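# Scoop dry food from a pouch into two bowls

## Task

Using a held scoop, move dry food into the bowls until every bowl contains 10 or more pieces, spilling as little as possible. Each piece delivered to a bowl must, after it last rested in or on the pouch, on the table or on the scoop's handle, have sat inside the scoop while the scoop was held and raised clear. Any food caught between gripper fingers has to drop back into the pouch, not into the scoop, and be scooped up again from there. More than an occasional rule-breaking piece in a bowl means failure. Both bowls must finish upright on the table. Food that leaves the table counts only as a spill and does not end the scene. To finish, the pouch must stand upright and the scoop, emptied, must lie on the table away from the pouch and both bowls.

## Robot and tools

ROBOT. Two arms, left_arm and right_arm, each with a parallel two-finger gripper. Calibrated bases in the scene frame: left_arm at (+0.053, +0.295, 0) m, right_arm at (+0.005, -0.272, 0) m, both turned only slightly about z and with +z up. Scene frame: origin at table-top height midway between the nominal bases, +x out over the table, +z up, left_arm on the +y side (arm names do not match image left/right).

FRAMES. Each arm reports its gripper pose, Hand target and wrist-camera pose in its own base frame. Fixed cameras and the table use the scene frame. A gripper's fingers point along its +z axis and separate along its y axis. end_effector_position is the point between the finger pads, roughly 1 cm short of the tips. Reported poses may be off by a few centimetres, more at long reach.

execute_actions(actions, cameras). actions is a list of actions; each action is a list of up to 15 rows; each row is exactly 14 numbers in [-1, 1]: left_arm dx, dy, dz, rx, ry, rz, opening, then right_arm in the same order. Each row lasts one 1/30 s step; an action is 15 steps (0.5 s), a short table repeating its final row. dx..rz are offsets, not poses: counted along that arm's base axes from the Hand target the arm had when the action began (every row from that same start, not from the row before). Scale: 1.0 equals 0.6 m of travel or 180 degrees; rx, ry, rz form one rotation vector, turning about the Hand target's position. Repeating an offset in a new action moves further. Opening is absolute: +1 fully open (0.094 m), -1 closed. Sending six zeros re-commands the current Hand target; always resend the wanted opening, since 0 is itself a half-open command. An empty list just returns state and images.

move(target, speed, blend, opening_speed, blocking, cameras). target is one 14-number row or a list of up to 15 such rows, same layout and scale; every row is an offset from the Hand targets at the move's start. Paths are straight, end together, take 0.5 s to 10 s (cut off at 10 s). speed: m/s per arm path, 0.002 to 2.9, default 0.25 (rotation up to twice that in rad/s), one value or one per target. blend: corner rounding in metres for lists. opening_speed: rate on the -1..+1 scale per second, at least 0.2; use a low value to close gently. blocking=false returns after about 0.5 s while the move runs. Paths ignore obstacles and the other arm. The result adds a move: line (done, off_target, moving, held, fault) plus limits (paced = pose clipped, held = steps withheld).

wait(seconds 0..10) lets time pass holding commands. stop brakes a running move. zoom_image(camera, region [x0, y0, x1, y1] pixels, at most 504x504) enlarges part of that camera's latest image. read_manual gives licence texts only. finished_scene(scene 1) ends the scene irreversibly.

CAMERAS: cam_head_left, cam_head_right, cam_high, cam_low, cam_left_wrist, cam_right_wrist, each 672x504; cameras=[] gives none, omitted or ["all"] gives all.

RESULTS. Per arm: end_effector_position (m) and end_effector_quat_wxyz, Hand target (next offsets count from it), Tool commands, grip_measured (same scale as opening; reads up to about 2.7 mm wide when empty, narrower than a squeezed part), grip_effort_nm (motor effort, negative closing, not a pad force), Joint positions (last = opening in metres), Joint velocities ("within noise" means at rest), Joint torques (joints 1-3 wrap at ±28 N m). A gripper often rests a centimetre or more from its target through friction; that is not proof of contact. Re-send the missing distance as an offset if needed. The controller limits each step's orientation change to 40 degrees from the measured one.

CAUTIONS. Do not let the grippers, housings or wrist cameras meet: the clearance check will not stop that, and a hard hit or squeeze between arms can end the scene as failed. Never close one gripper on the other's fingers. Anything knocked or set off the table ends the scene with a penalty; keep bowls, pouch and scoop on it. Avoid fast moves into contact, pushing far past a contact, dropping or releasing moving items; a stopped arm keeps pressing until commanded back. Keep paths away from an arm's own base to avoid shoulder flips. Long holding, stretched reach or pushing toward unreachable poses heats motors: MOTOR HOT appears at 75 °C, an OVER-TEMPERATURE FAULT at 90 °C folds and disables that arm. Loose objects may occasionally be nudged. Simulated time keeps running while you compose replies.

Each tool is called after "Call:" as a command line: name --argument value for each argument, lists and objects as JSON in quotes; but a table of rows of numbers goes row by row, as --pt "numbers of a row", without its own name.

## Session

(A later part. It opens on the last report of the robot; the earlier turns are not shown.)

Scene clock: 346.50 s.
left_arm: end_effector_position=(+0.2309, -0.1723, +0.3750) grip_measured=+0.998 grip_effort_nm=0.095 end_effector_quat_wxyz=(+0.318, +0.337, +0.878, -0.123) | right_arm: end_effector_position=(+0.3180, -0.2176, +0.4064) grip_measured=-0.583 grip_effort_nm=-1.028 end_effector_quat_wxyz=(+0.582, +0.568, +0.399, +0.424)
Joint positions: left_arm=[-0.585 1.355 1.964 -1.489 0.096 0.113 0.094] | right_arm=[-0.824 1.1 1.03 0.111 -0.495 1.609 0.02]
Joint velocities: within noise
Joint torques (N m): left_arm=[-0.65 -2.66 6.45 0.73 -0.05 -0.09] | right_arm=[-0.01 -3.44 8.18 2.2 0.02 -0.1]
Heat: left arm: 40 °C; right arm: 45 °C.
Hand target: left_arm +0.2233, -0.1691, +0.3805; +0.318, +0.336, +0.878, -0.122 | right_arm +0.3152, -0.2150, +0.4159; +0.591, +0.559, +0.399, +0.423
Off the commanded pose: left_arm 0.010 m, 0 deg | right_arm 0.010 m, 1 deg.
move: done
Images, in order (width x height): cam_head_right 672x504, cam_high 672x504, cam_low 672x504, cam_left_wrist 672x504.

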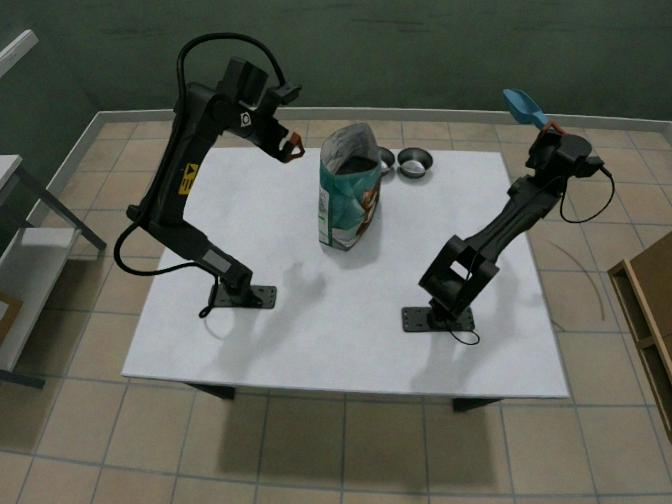

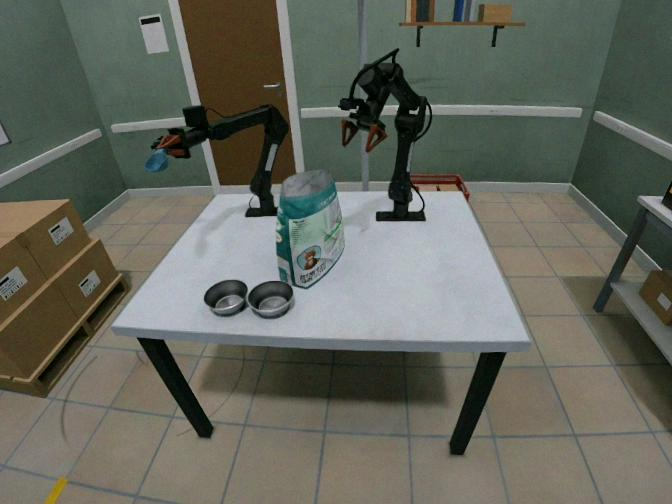

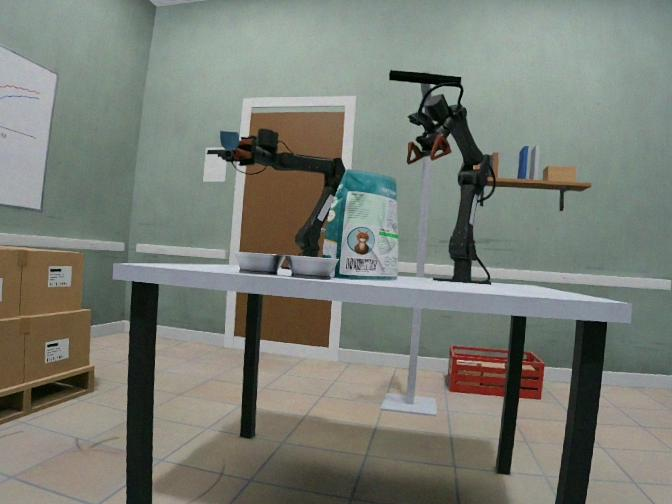

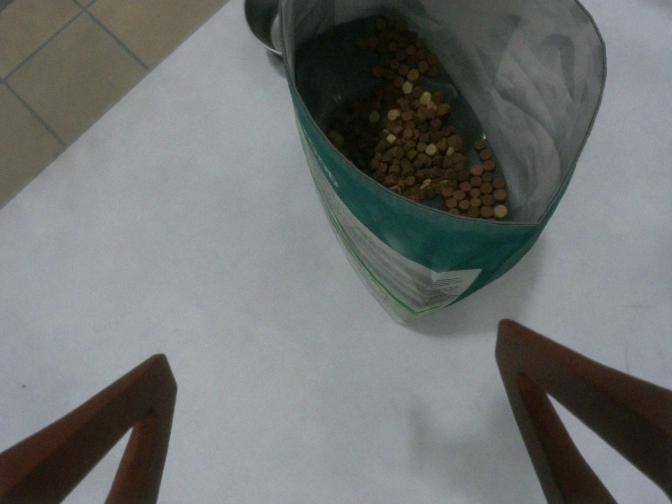

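Call:
move --pt "0.211 0.198 -0.084 -0.069 -0.088 0.038 1 0 0 0 0 0 0 -0.976588" --pt "0.39 0.048 -0.30 -0.069 -0.088 0.038 1 0 0 0 0 0 0 -0.976588" --pt "0.398 -0.06 -0.517 -0.069 -0.088 0.038 1 0 0 0 0 0 0 -0.976588" --blend 0.03 --speed 0.22 --cameras '["cam_left_wrist","cam_head_right","cam_high"]'

Scene clock: 379.77 s.
left_arm: end_effector_position=(+0.4529, -0.2023, +0.0597) grip_measured=+0.998 grip_effort_nm=0.090 end_effector_quat_wxyz=(+0.453, +0.266, +0.838, -0.150) | right_arm: end_effector_position=(+0.3180, -0.2176, +0.4064) grip_measured=-0.583 grip_effort_nm=-1.028 end_effector_quat_wxyz=(+0.582, +0.568, +0.399, +0.424)
Joint positions: left_arm=[-0.335 1.91 0.922 0.392 0.243 0.15 0.094] | right_arm=[-0.824 1.1 1.03 0.111 -0.495 1.609 0.02]
Joint velocities: within noise
Joint torques (N m): left_arm=[-0.25 -7.72 5.68 1.82 0.01 -0.07] | right_arm=[-0.02 -3.36 8.24 2.23 0.02 -0.08]
Heat: left arm: 41 °C; right arm: 45 °C.
Hand target: left_arm +0.4620, -0.2051, +0.0703; +0.477, +0.261, +0.826, -0.150 | right_arm +0.3152, -0.2150, +0.4159; +0.591, +0.559, +0.399, +0.423
Off the commanded pose: left_arm 0.014 m, 3 deg | right_arm 0.010 m, 1 deg.
move: off_target (left_arm)
Images, in order (width x height): cam_head_right 672x504, cam_high 672x504, cam_left_wrist 672x504.

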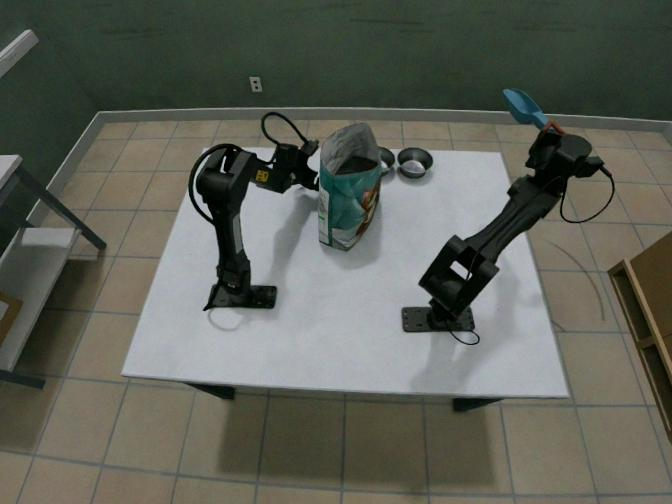

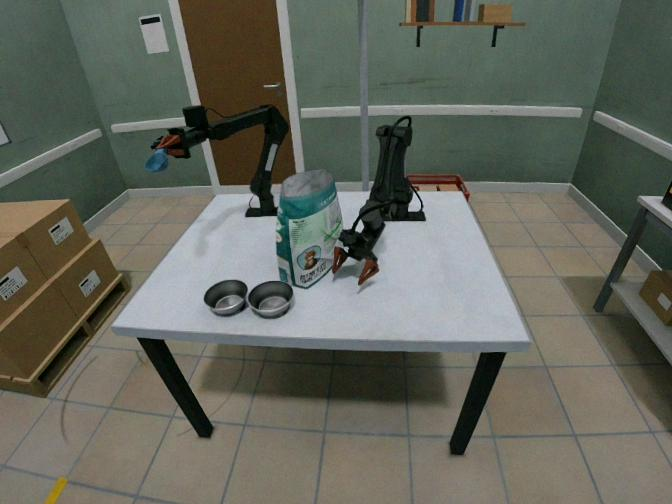

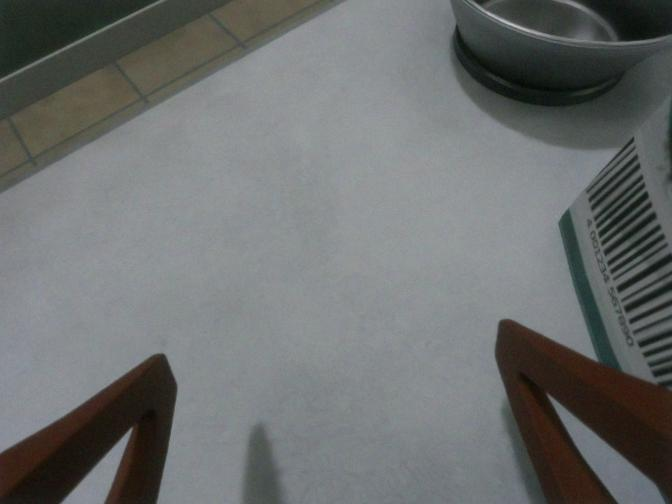

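Call:
move --target '[-0.06, -0.30, 0.0, 0, 0, 0, 1, 0, 0, 0, 0, 0, 0, -0.976588]' --speed 0.1 --cameras '["cam_left_wrist","cam_head_right","cam_high","cam_low"]'

Scene clock: 393.97 s.
left_arm: end_effector_position=(+0.4447, -0.3387, +0.0596) grip_measured=+0.998 grip_effort_nm=0.095 end_effector_quat_wxyz=(+0.483, +0.239, +0.837, -0.094) | right_arm: end_effector_position=(+0.3180, -0.2176, +0.4064) grip_measured=-0.583 grip_effort_nm=-1.028 end_effector_quat_wxyz=(+0.582, +0.568, +0.399, +0.424)
Joint positions: left_arm=[-0.72 2.1 1.185 0.359 -0.214 -0.046 0.094] | right_arm=[-0.824 1.1 1.03 0.111 -0.495 1.609 0.02]
Joint velocities: within noise
Joint torques (N m): left_arm=[-5.19 -9.68 8.59 1.14 0.58 -0.35] | right_arm=[0.03 -3.32 8.12 2.21 0.03 -0.07]
Heat: left arm: 40 °C; right arm: 45 °C.
Hand target: left_arm +0.4260, -0.3851, +0.0702; +0.477, +0.261, +0.826, -0.149 | right_arm +0.3152, -0.2150, +0.4159; +0.591, +0.559, +0.399, +0.423
Off the commanded pose: left_arm 0.051 m, 7 deg | right_arm 0.010 m, 1 deg.
move: off_target (left_arm)
Images, in order (width x height): cam_head_right 672x504, cam_high 672x504, cam_low 672x504, cam_left_wrist 672x504.

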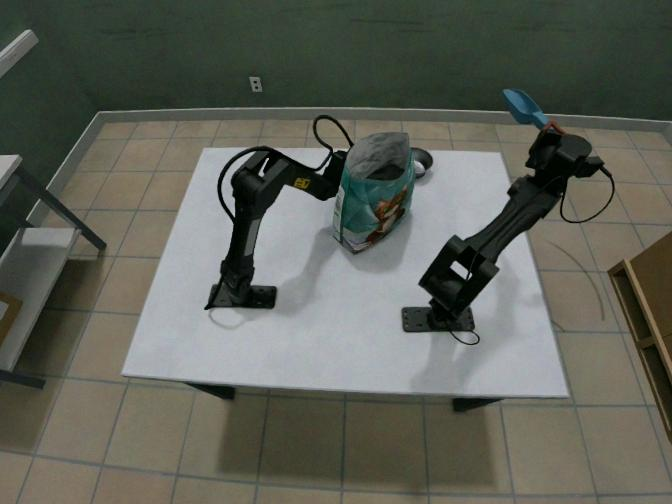

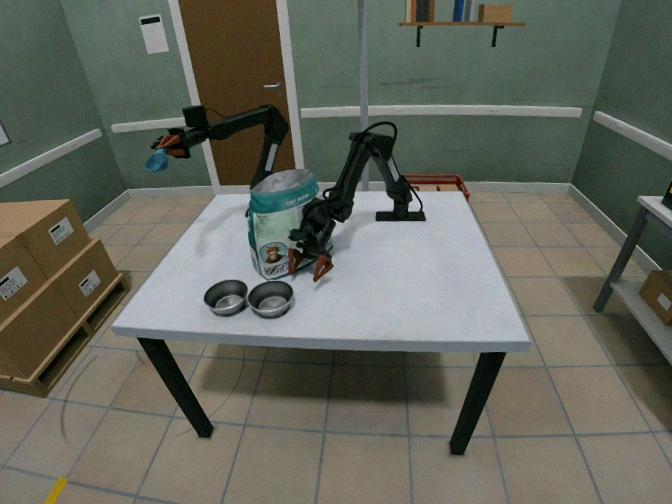

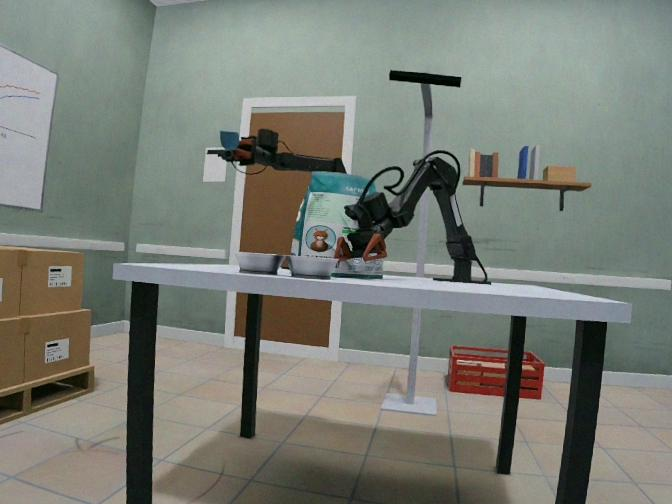

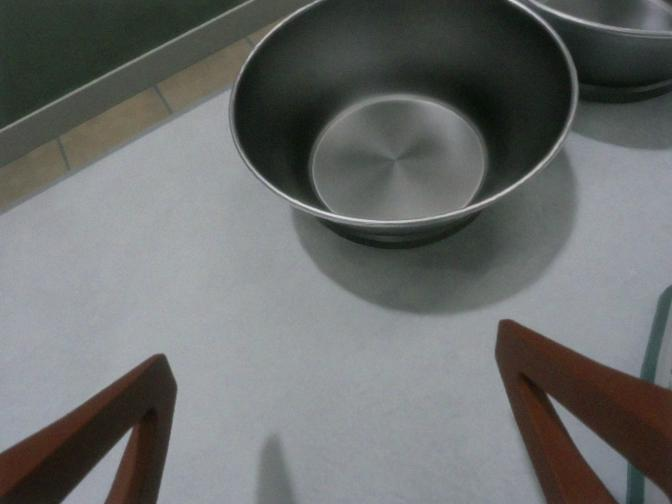

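Call:
move --pt "-0.02 0.22 0.02 0 0 0 1 0 0 0 0 0 0 -0.976588" --pt "-0.06 0.43 0.40 0 0 0 1 0 0 0 0 0 0 -0.976588" --pt "-0.34 0.33 0.517 0.0 0.13 0.0 1 0 0 0 0 0 0 -0.976588" --blend 0.04 --speed 0.25 --cameras '["cam_left_wrist","cam_head_right","cam_head_left","cam_high","cam_low"]'

Scene clock: 402.10 s.
left_arm: end_effector_position=(+0.2289, -0.1915, +0.3752) grip_measured=+0.998 grip_effort_nm=0.081 end_effector_quat_wxyz=(+0.300, +0.227, +0.905, -0.201) | right_arm: end_effector_position=(+0.3180, -0.2176, +0.4064) grip_measured=-0.583 grip_effort_nm=-1.028 end_effector_quat_wxyz=(+0.582, +0.568, +0.399, +0.424)
Joint positions: left_arm=[-0.608 1.345 1.921 -1.421 0.154 -0.175 0.094] | right_arm=[-0.824 1.1 1.03 0.111 -0.495 1.609 0.02]
Joint velocities: within noise
Joint torques (N m): left_arm=[-0.61 -2.73 6.24 0.73 0.01 -0.1] | right_arm=[0.01 -3.49 8.28 2.21 0.03 -0.1]
Heat: left arm: 40 °C; right arm: 45 °C.
Hand target: left_arm +0.2221, -0.1871, +0.3804; +0.300, +0.225, +0.905, -0.199 | right_arm +0.3152, -0.2150, +0.4159; +0.591, +0.559, +0.399, +0.423
Off the commanded pose: left_arm 0.010 m, 0 deg | right_arm 0.010 m, 1 deg.
move: done
Images, in order (width x height): cam_head_left 672x504, cam_head_right 672x504, cam_high 672x504, cam_low 672x504, cam_left_wrist 672x504.

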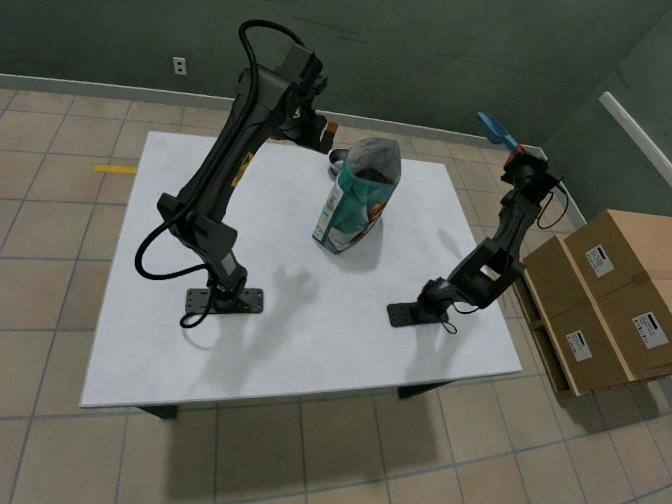

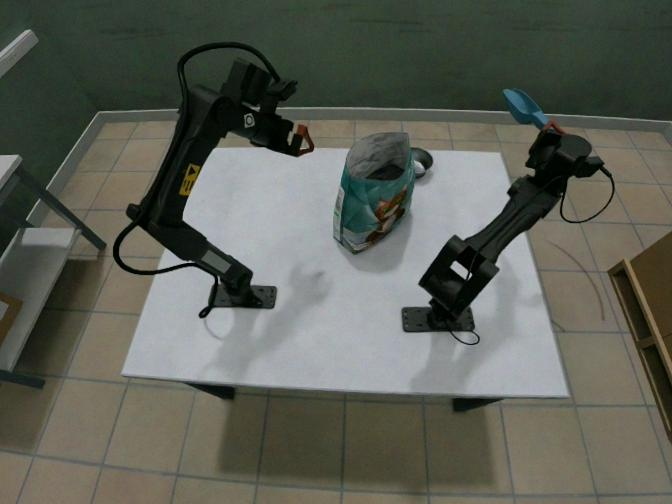

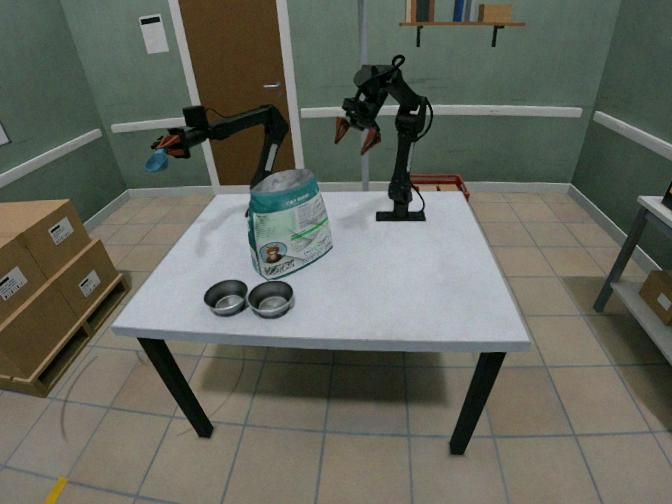

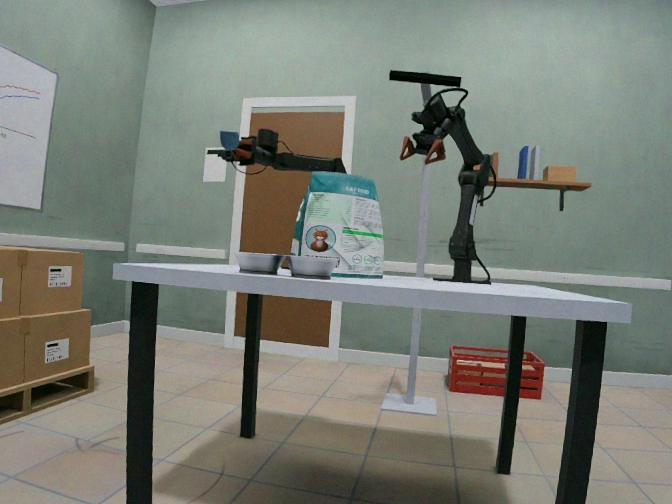

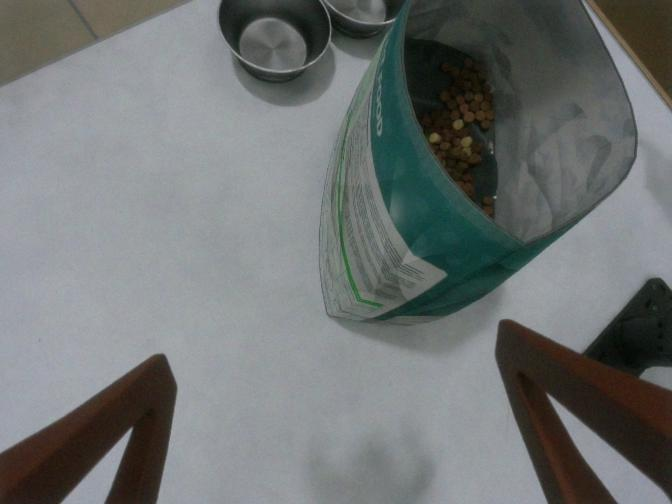

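Call:
move --target '[-0.092, 0.037, 0.067, -0.194, -0.212, -0.214, 1, -0.083, 0.333, -0.03, 0, 0, 0, -0.976588]' --speed 0.2

Scene clock: 459.73 s.
left_arm: end_effector_position=(+0.1734, -0.1637, +0.4146) grip_measured=+0.998 grip_effort_nm=0.081 end_effector_quat_wxyz=(+0.525, +0.447, +0.562, -0.456) | right_arm: end_effector_position=(+0.2646, -0.0150, +0.4101) grip_measured=-0.583 grip_effort_nm=-1.028 end_effector_quat_wxyz=(+0.590, +0.555, +0.383, +0.444)
Joint positions: left_arm=[0.074 0.878 1.126 -0.535 1.458 0.241 0.094] | right_arm=[0.394 0.636 0.848 -0.092 0.711 1.534 0.02]
Joint velocities: within noise
Joint torques (N m): left_arm=[0.54 -0.49 5.23 1.3 0.31 -0.1] | right_arm=[0.51 0.7 5.52 1.75 0.12 -0.14]
Heat: left arm: 39 °C; right arm: 44 °C.
Hand target: left_arm +0.1668, -0.1649, +0.4206; +0.541, +0.455, +0.542, -0.455 | right_arm +0.2654, -0.0152, +0.3979; +0.591, +0.559, +0.399, +0.424
Off the commanded pose: left_arm 0.009 m, 3 deg | right_arm 0.012 m, 3 deg.
move: off_target (left_arm, right_arm)

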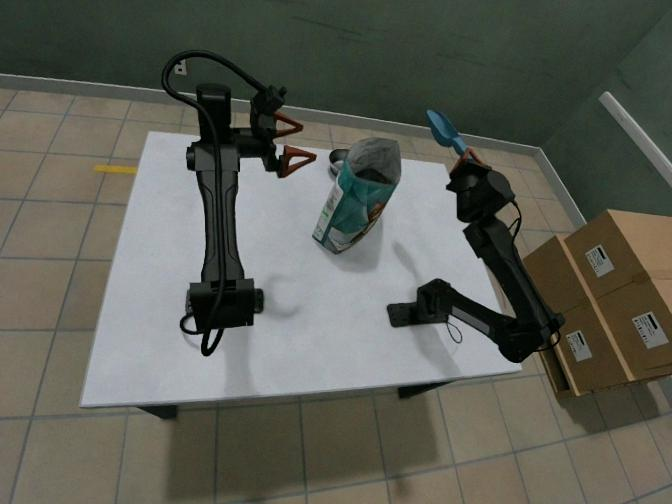

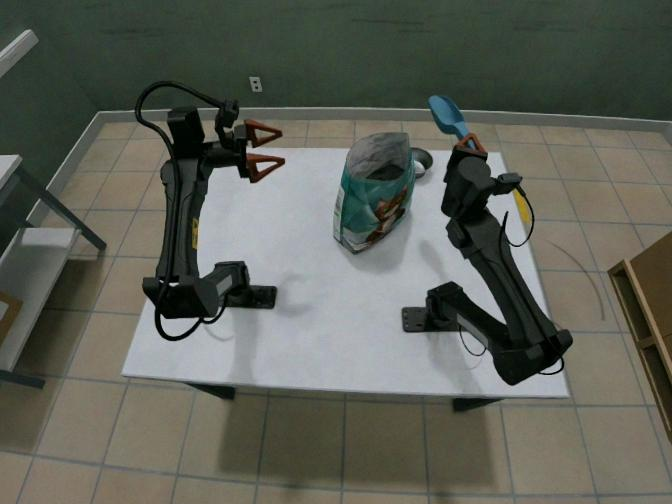

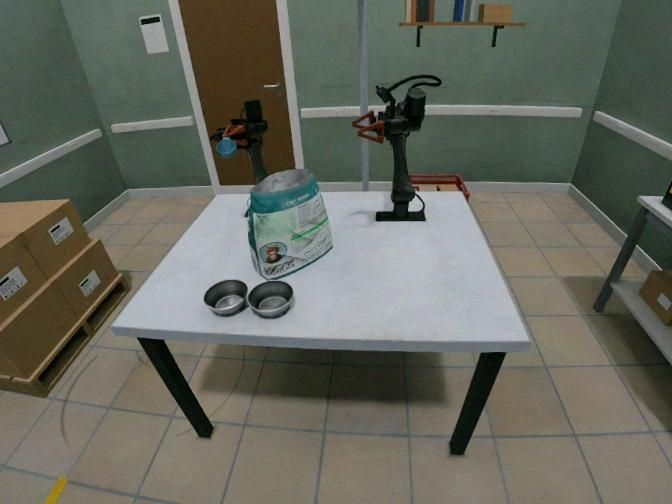

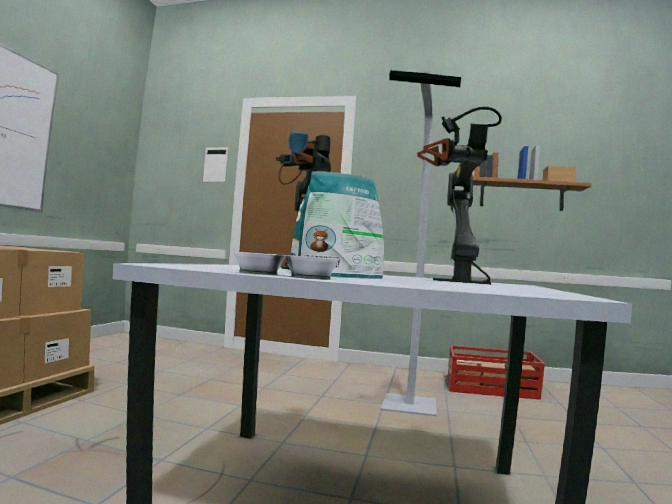

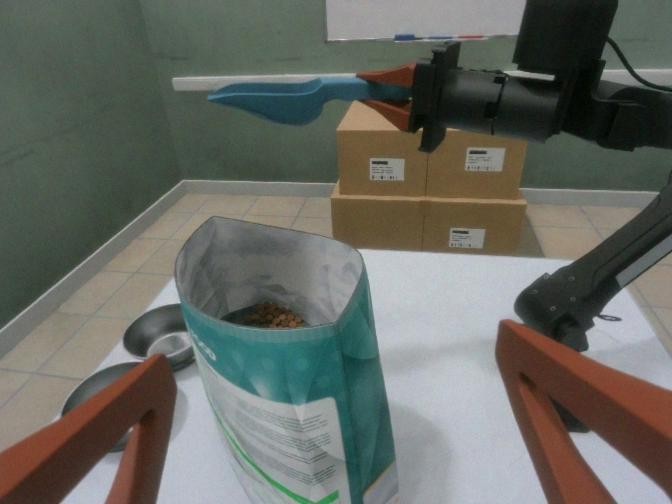

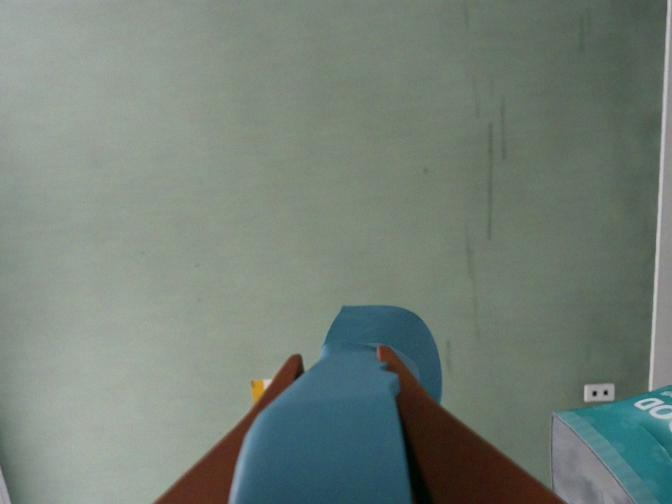

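Superb view. Zoom.

Call:
zoom_image --camera "cam_left_wrist" --region '[190, 30, 460, 160]'

Call:
zoom_image --camera "cam_left_wrist" --region '[150, 190, 420, 400]'

Call:
zoom_image --camera "cam_head_right" --region '[400, 70, 540, 180]'

Scaled by 1.867.

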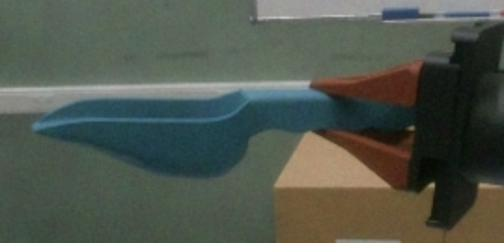

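Scaled by 1.867.

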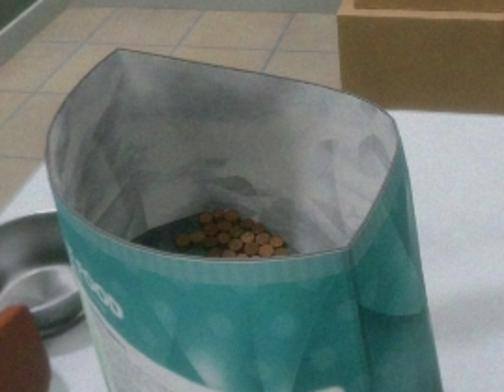

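Scaled by 3.600.

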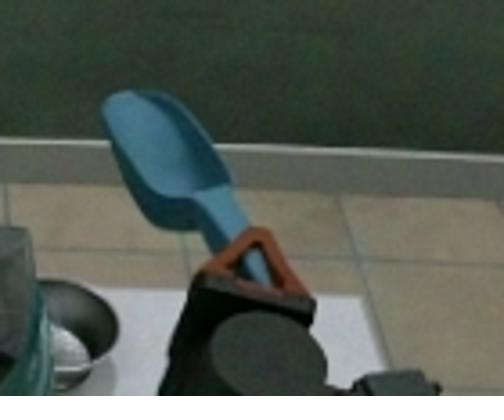

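Call:
move --target '[0, 0, 0, 0, 0, 0, 1, 0.187, -0.008, 0.033, -0.127, 0.110, 0.434, -0.976588]' --speed 0.25

Scene clock: 577.73 s.
left_arm: end_effector_position=(+0.1736, -0.1637, +0.4154) grip_measured=+0.998 grip_effort_nm=0.076 end_effector_quat_wxyz=(+0.530, +0.443, +0.558, -0.459) | right_arm: end_effector_position=(+0.3789, -0.0216, +0.4171) grip_measured=-0.582 grip_effort_nm=-1.028 end_effector_quat_wxyz=(+0.278, +0.155, +0.791, +0.522)
Joint positions: left_arm=[0.074 0.847 1.065 -0.358 1.458 0.096 0.094] | right_arm=[-0.518 1.813 2.25 -1.528 -1.225 0.211 0.02]
Joint velocities: within noise
Joint torques (N m): left_arm=[0.16 -0.61 5.23 1.28 0.2 -0.09] | right_arm=[0.51 -5.61 7.3 0.65 -0.54 -0.2]
Heat: left arm: 39 °C; right arm: 39 °C.
Hand target: left_arm +0.1669, -0.1649, +0.4206; +0.541, +0.455, +0.542, -0.455 | right_arm +0.3776, -0.0200, +0.4177; +0.215, +0.127, +0.815, +0.522
Off the commanded pose: left_arm 0.009 m, 3 deg | right_arm 0.002 m, 8 deg.
joint sent to its limit (right arm) — joint 4 (wrist pitch), lower limit. The joint targets are off in position and orientation.
move: off_target (left_arm, right_arm)

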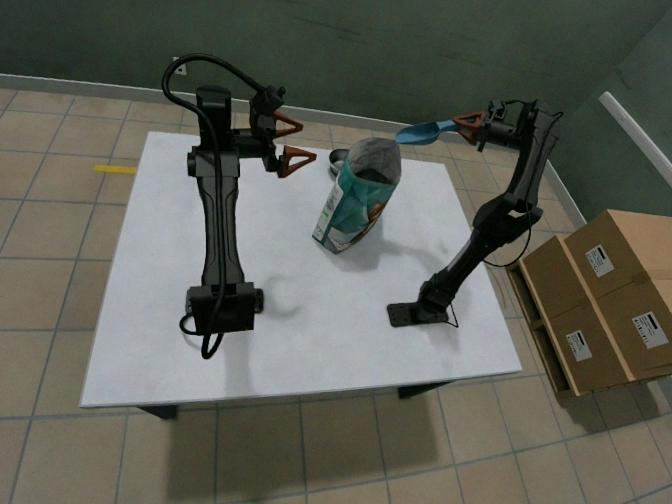

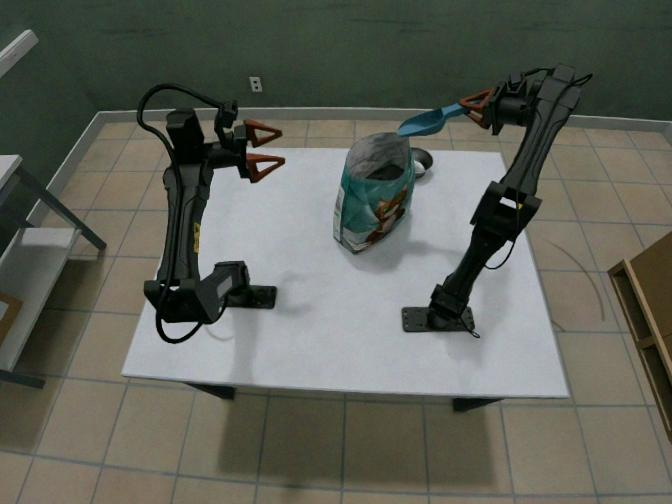

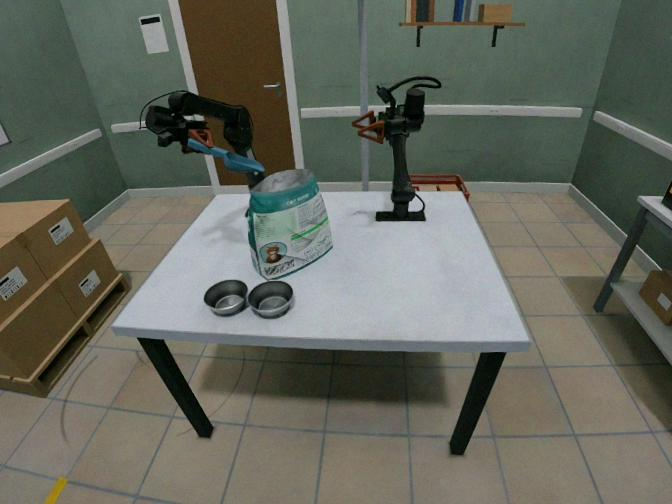

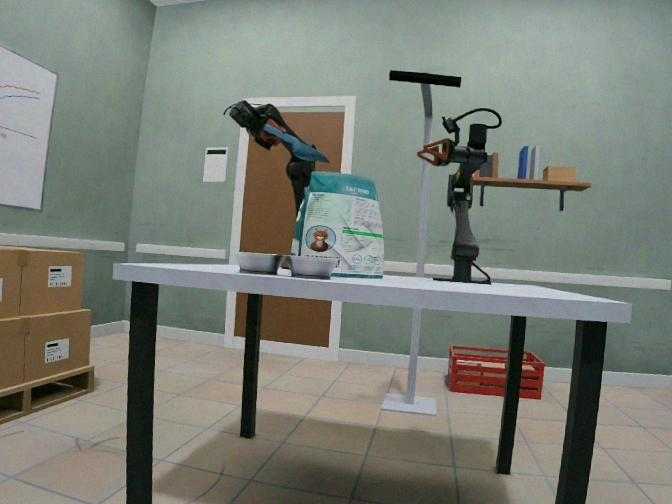

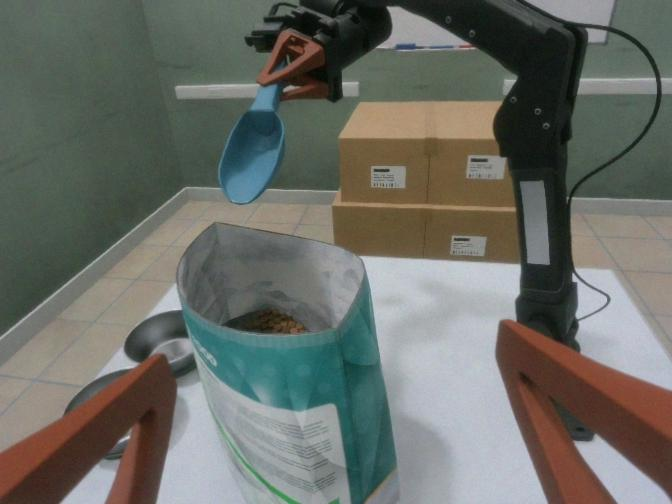

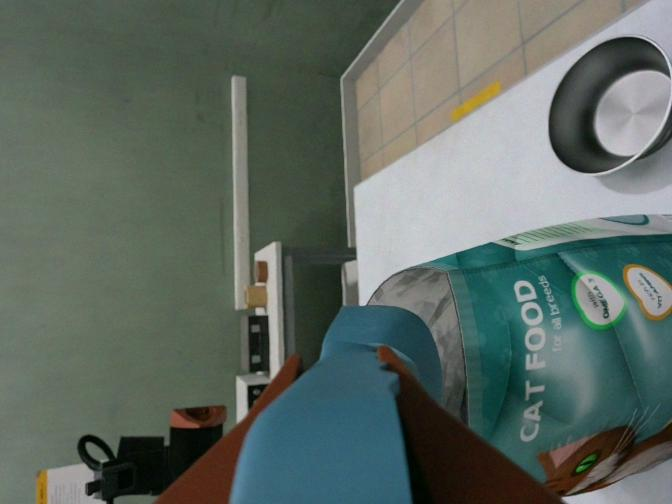

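Call:
move --pt "0 0 0 0 0 0 1 -0.016 0.097 -0.122 -0.0555 -0.0024 0 -0.976588" --pt "0 0 0 0 0 0 1 -0.026 0.176 -0.206 -0.1388 -0.0061 0 -0.976588" --speed 0.15 --blend 0.02 --cameras '["cam_left_wrist","cam_right_wrist","cam_high","cam_head_right"]'

Scene clock: 602.70 s.
left_arm: end_effector_position=(+0.1737, -0.1637, +0.4161) grip_measured=+0.998 grip_effort_nm=0.085 end_effector_quat_wxyz=(+0.531, +0.443, +0.558, -0.459) | right_arm: end_effector_position=(+0.3612, +0.0944, +0.2946) grip_measured=-0.582 grip_effort_nm=-1.033 end_effector_quat_wxyz=(+0.223, +0.070, +0.903, +0.360)
Joint positions: left_arm=[0.074 0.847 1.065 -0.35 1.458 0.089 0.094] | right_arm=[-0.06 1.515 1.621 -1.101 -0.702 0.31 0.02]
Joint velocities: within noise
Joint torques (N m): left_arm=[0.13 -0.61 5.16 1.31 0.24 -0.06] | right_arm=[0.02 -7.75 4.96 1.7 0.23 -0.13]
Heat: left arm: 38 °C; right arm: 39 °C.
Hand target: left_arm +0.1669, -0.1649, +0.4206; +0.541, +0.455, +0.542, -0.455 | right_arm +0.3619, +0.0856, +0.2941; +0.245, +0.072, +0.907, +0.335
Off the commanded pose: left_arm 0.008 m, 3 deg | right_arm 0.009 m, 4 deg.
move: off_target (left_arm, right_arm)
Images, in order (width x height): cam_head_right 672x504, cam_high 672x504, cam_left_wrist 672x504, cam_right_wrist 672x504.

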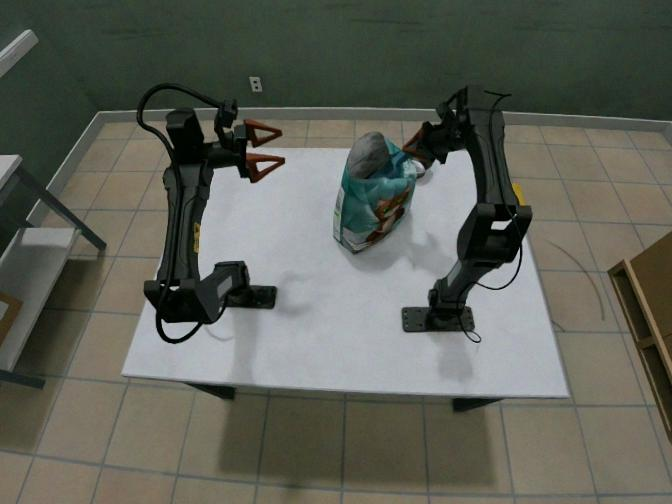

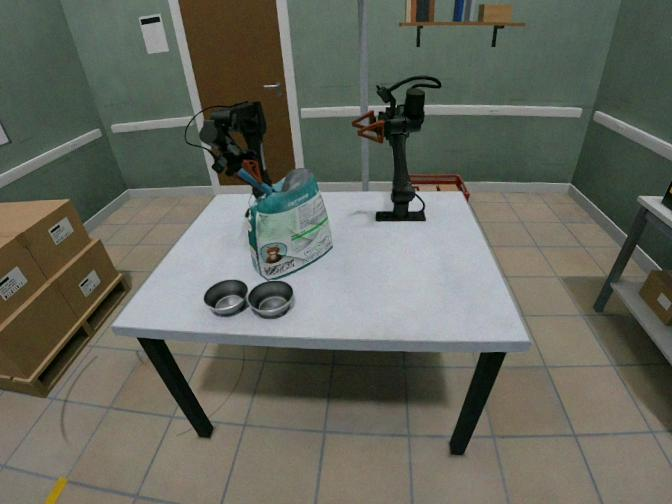

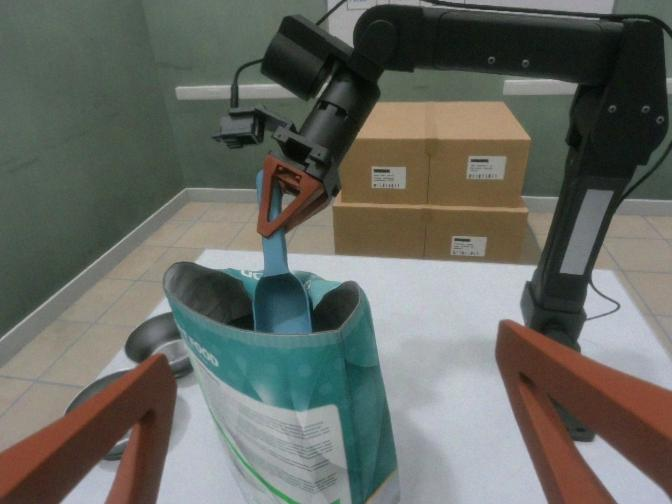

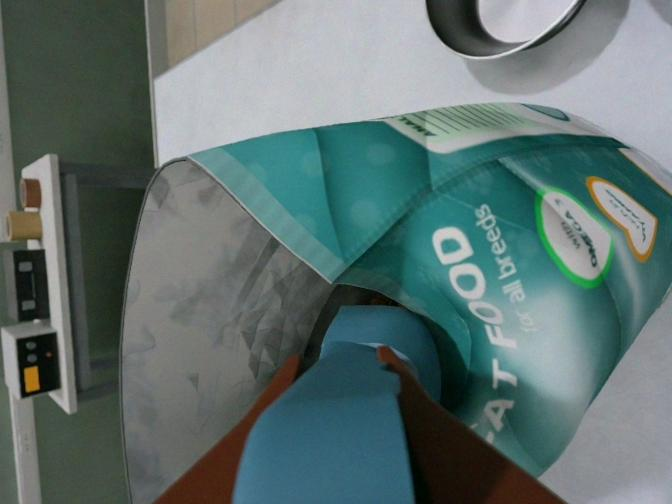

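Call:
move --target '[0, 0, 0, 0, 0, 0, 1, -0.002, 0.044, -0.092, -0.0555, -0.0024, 0, -0.976588]' --speed 0.1 --cameras '["cam_left_wrist","cam_right_wrist","cam_high","cam_head_right"]'

Call:
zoom_image --camera "cam_right_wrist" --region '[220, 200, 520, 450]'

Scene clock: 609.50 s.
left_arm: end_effector_position=(+0.1737, -0.1637, +0.4161) grip_measured=+0.998 grip_effort_nm=0.081 end_effector_quat_wxyz=(+0.531, +0.443, +0.558, -0.459) | right_arm: end_effector_position=(+0.3662, +0.1224, +0.2548) grip_measured=-0.582 grip_effort_nm=-1.033 end_effector_quat_wxyz=(+0.265, +0.035, +0.920, +0.286)
Joint positions: left_arm=[0.074 0.847 1.065 -0.35 1.458 0.089 0.094] | right_arm=[0.111 1.446 1.419 -0.866 -0.465 0.353 0.02]
Joint velocities: within noise
Joint torques (N m): left_arm=[0.05 -0.75 4.97 1.33 0.19 -0.06] | right_arm=[0.49 -5.9 4.26 1.42 0.41 -0.08]
Heat: left arm: 38 °C; right arm: 39 °C.
Hand target: left_arm +0.1669, -0.1649, +0.4206; +0.541, +0.455, +0.542, -0.455 | right_arm +0.3608, +0.1120, +0.2389; +0.254, +0.050, +0.932, +0.255
Off the commanded pose: left_arm 0.008 m, 3 deg | right_arm 0.020 m, 4 deg.
move: off_target (left_arm, right_arm)
Images, in order (width x height): cam_head_right 672x504, cam_high 672x504, cam_left_wrist 672x504, cam_right_wrist 672x504.

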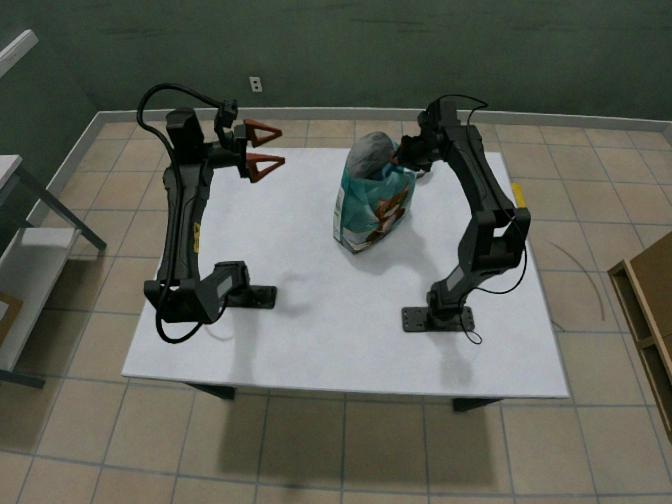

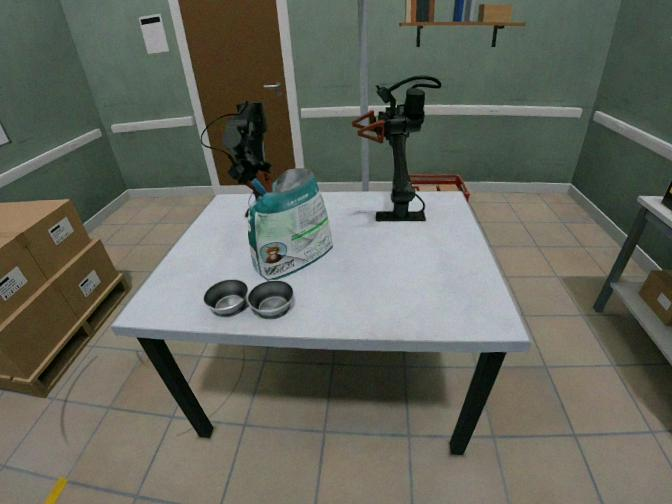

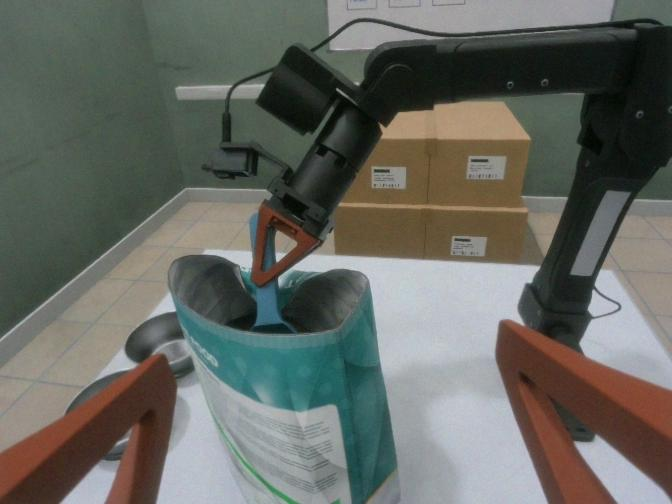

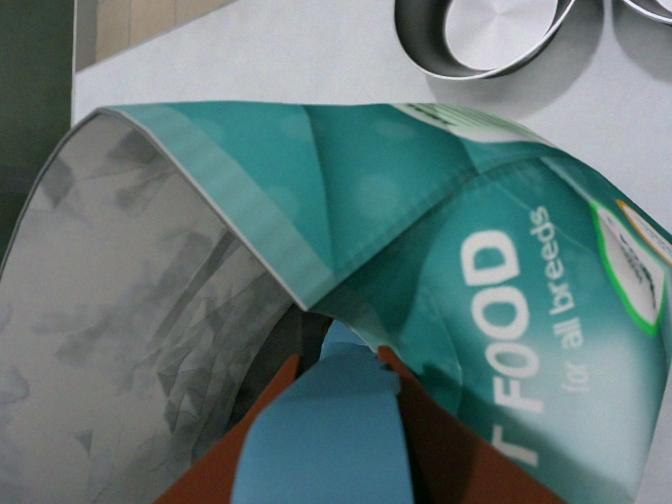

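Scaled by 1.680.

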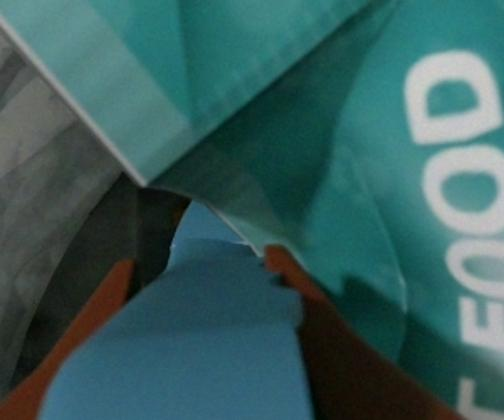

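Call:
move --pt "0 0 0 0 0 0 1 -0.01 0.05 0.02 0 0 0 -0.976588" --pt "0 0 0 0 0 0 1 -0.01 0.065 -0.02 -0.0277 -0.0012 0 -0.976588" --speed 0.1 --cameras '["cam_left_wrist","cam_right_wrist","cam_high","cam_head_right"]'

Call:
zoom_image --camera "cam_right_wrist" --region '[220, 200, 520, 450]'

Scene clock: 616.07 s.
left_arm: end_effector_position=(+0.1737, -0.1637, +0.4161) grip_measured=+0.998 grip_effort_nm=0.085 end_effector_quat_wxyz=(+0.531, +0.443, +0.558, -0.459) | right_arm: end_effector_position=(+0.3666, +0.1458, +0.2541) grip_measured=-0.582 grip_effort_nm=-1.028 end_effector_quat_wxyz=(+0.297, +0.039, +0.927, +0.225)
Joint positions: left_arm=[0.074 0.847 1.065 -0.349 1.458 0.089 0.094] | right_arm=[0.274 1.429 1.409 -0.816 -0.227 0.445 0.02]
Joint velocities: within noise
Joint torques (N m): left_arm=[0.27 -0.84 5.01 1.34 0.21 -0.06] | right_arm=[1.51 -3.96 3.51 1.45 -0.03 0.04]
Heat: left arm: 38 °C; right arm: 38 °C.
Hand target: left_arm +0.1669, -0.1649, +0.4206; +0.541, +0.455, +0.542, -0.455 | right_arm +0.3548, +0.1510, +0.2269; +0.258, +0.038, +0.941, +0.214
Off the commanded pose: left_arm 0.008 m, 3 deg | right_arm 0.030 m, 5 deg.
move: off_target (left_arm, right_arm)
Images, in order (width x height): cam_head_right 672x504, cam_high 672x504, cam_left_wrist 672x504, cam_right_wrist 672x504.

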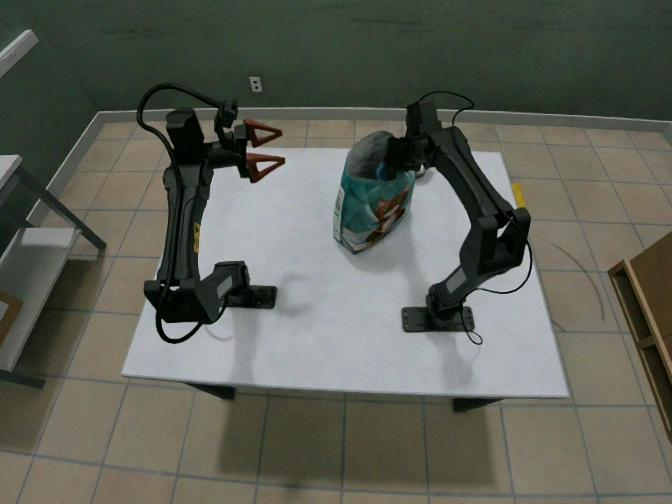

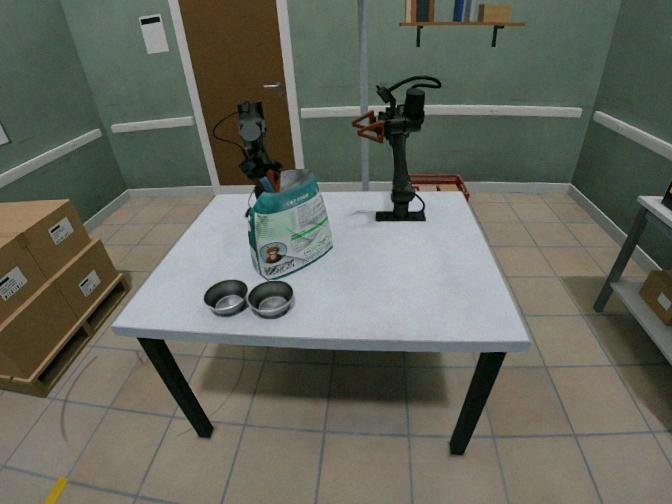

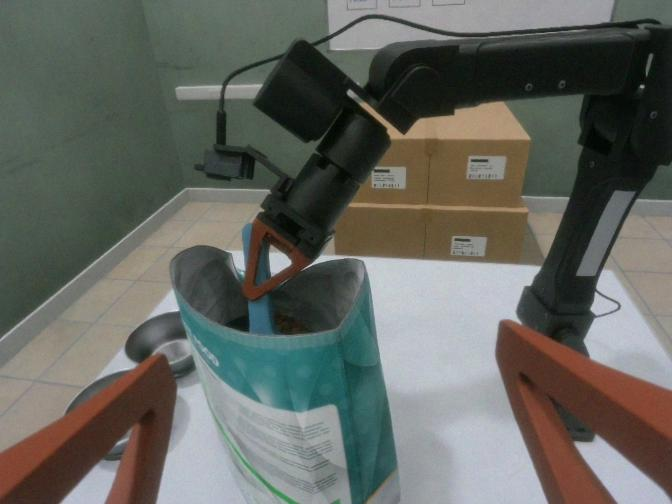

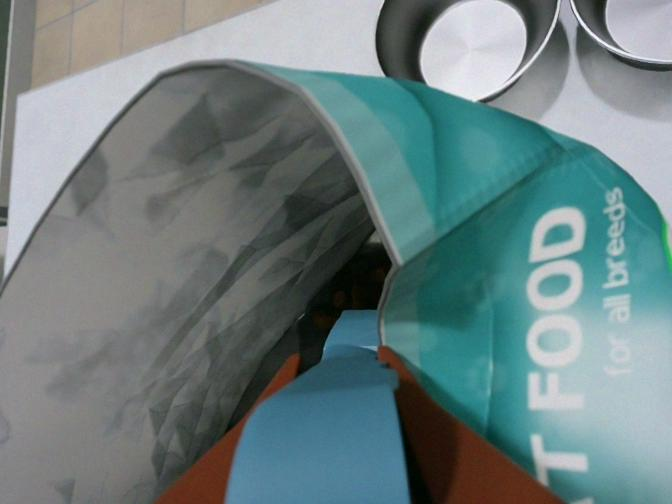

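Scaled by 1.680.

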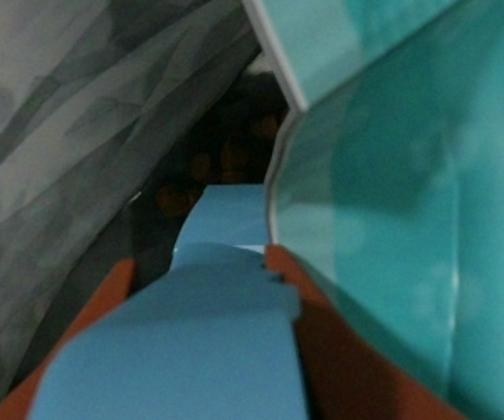

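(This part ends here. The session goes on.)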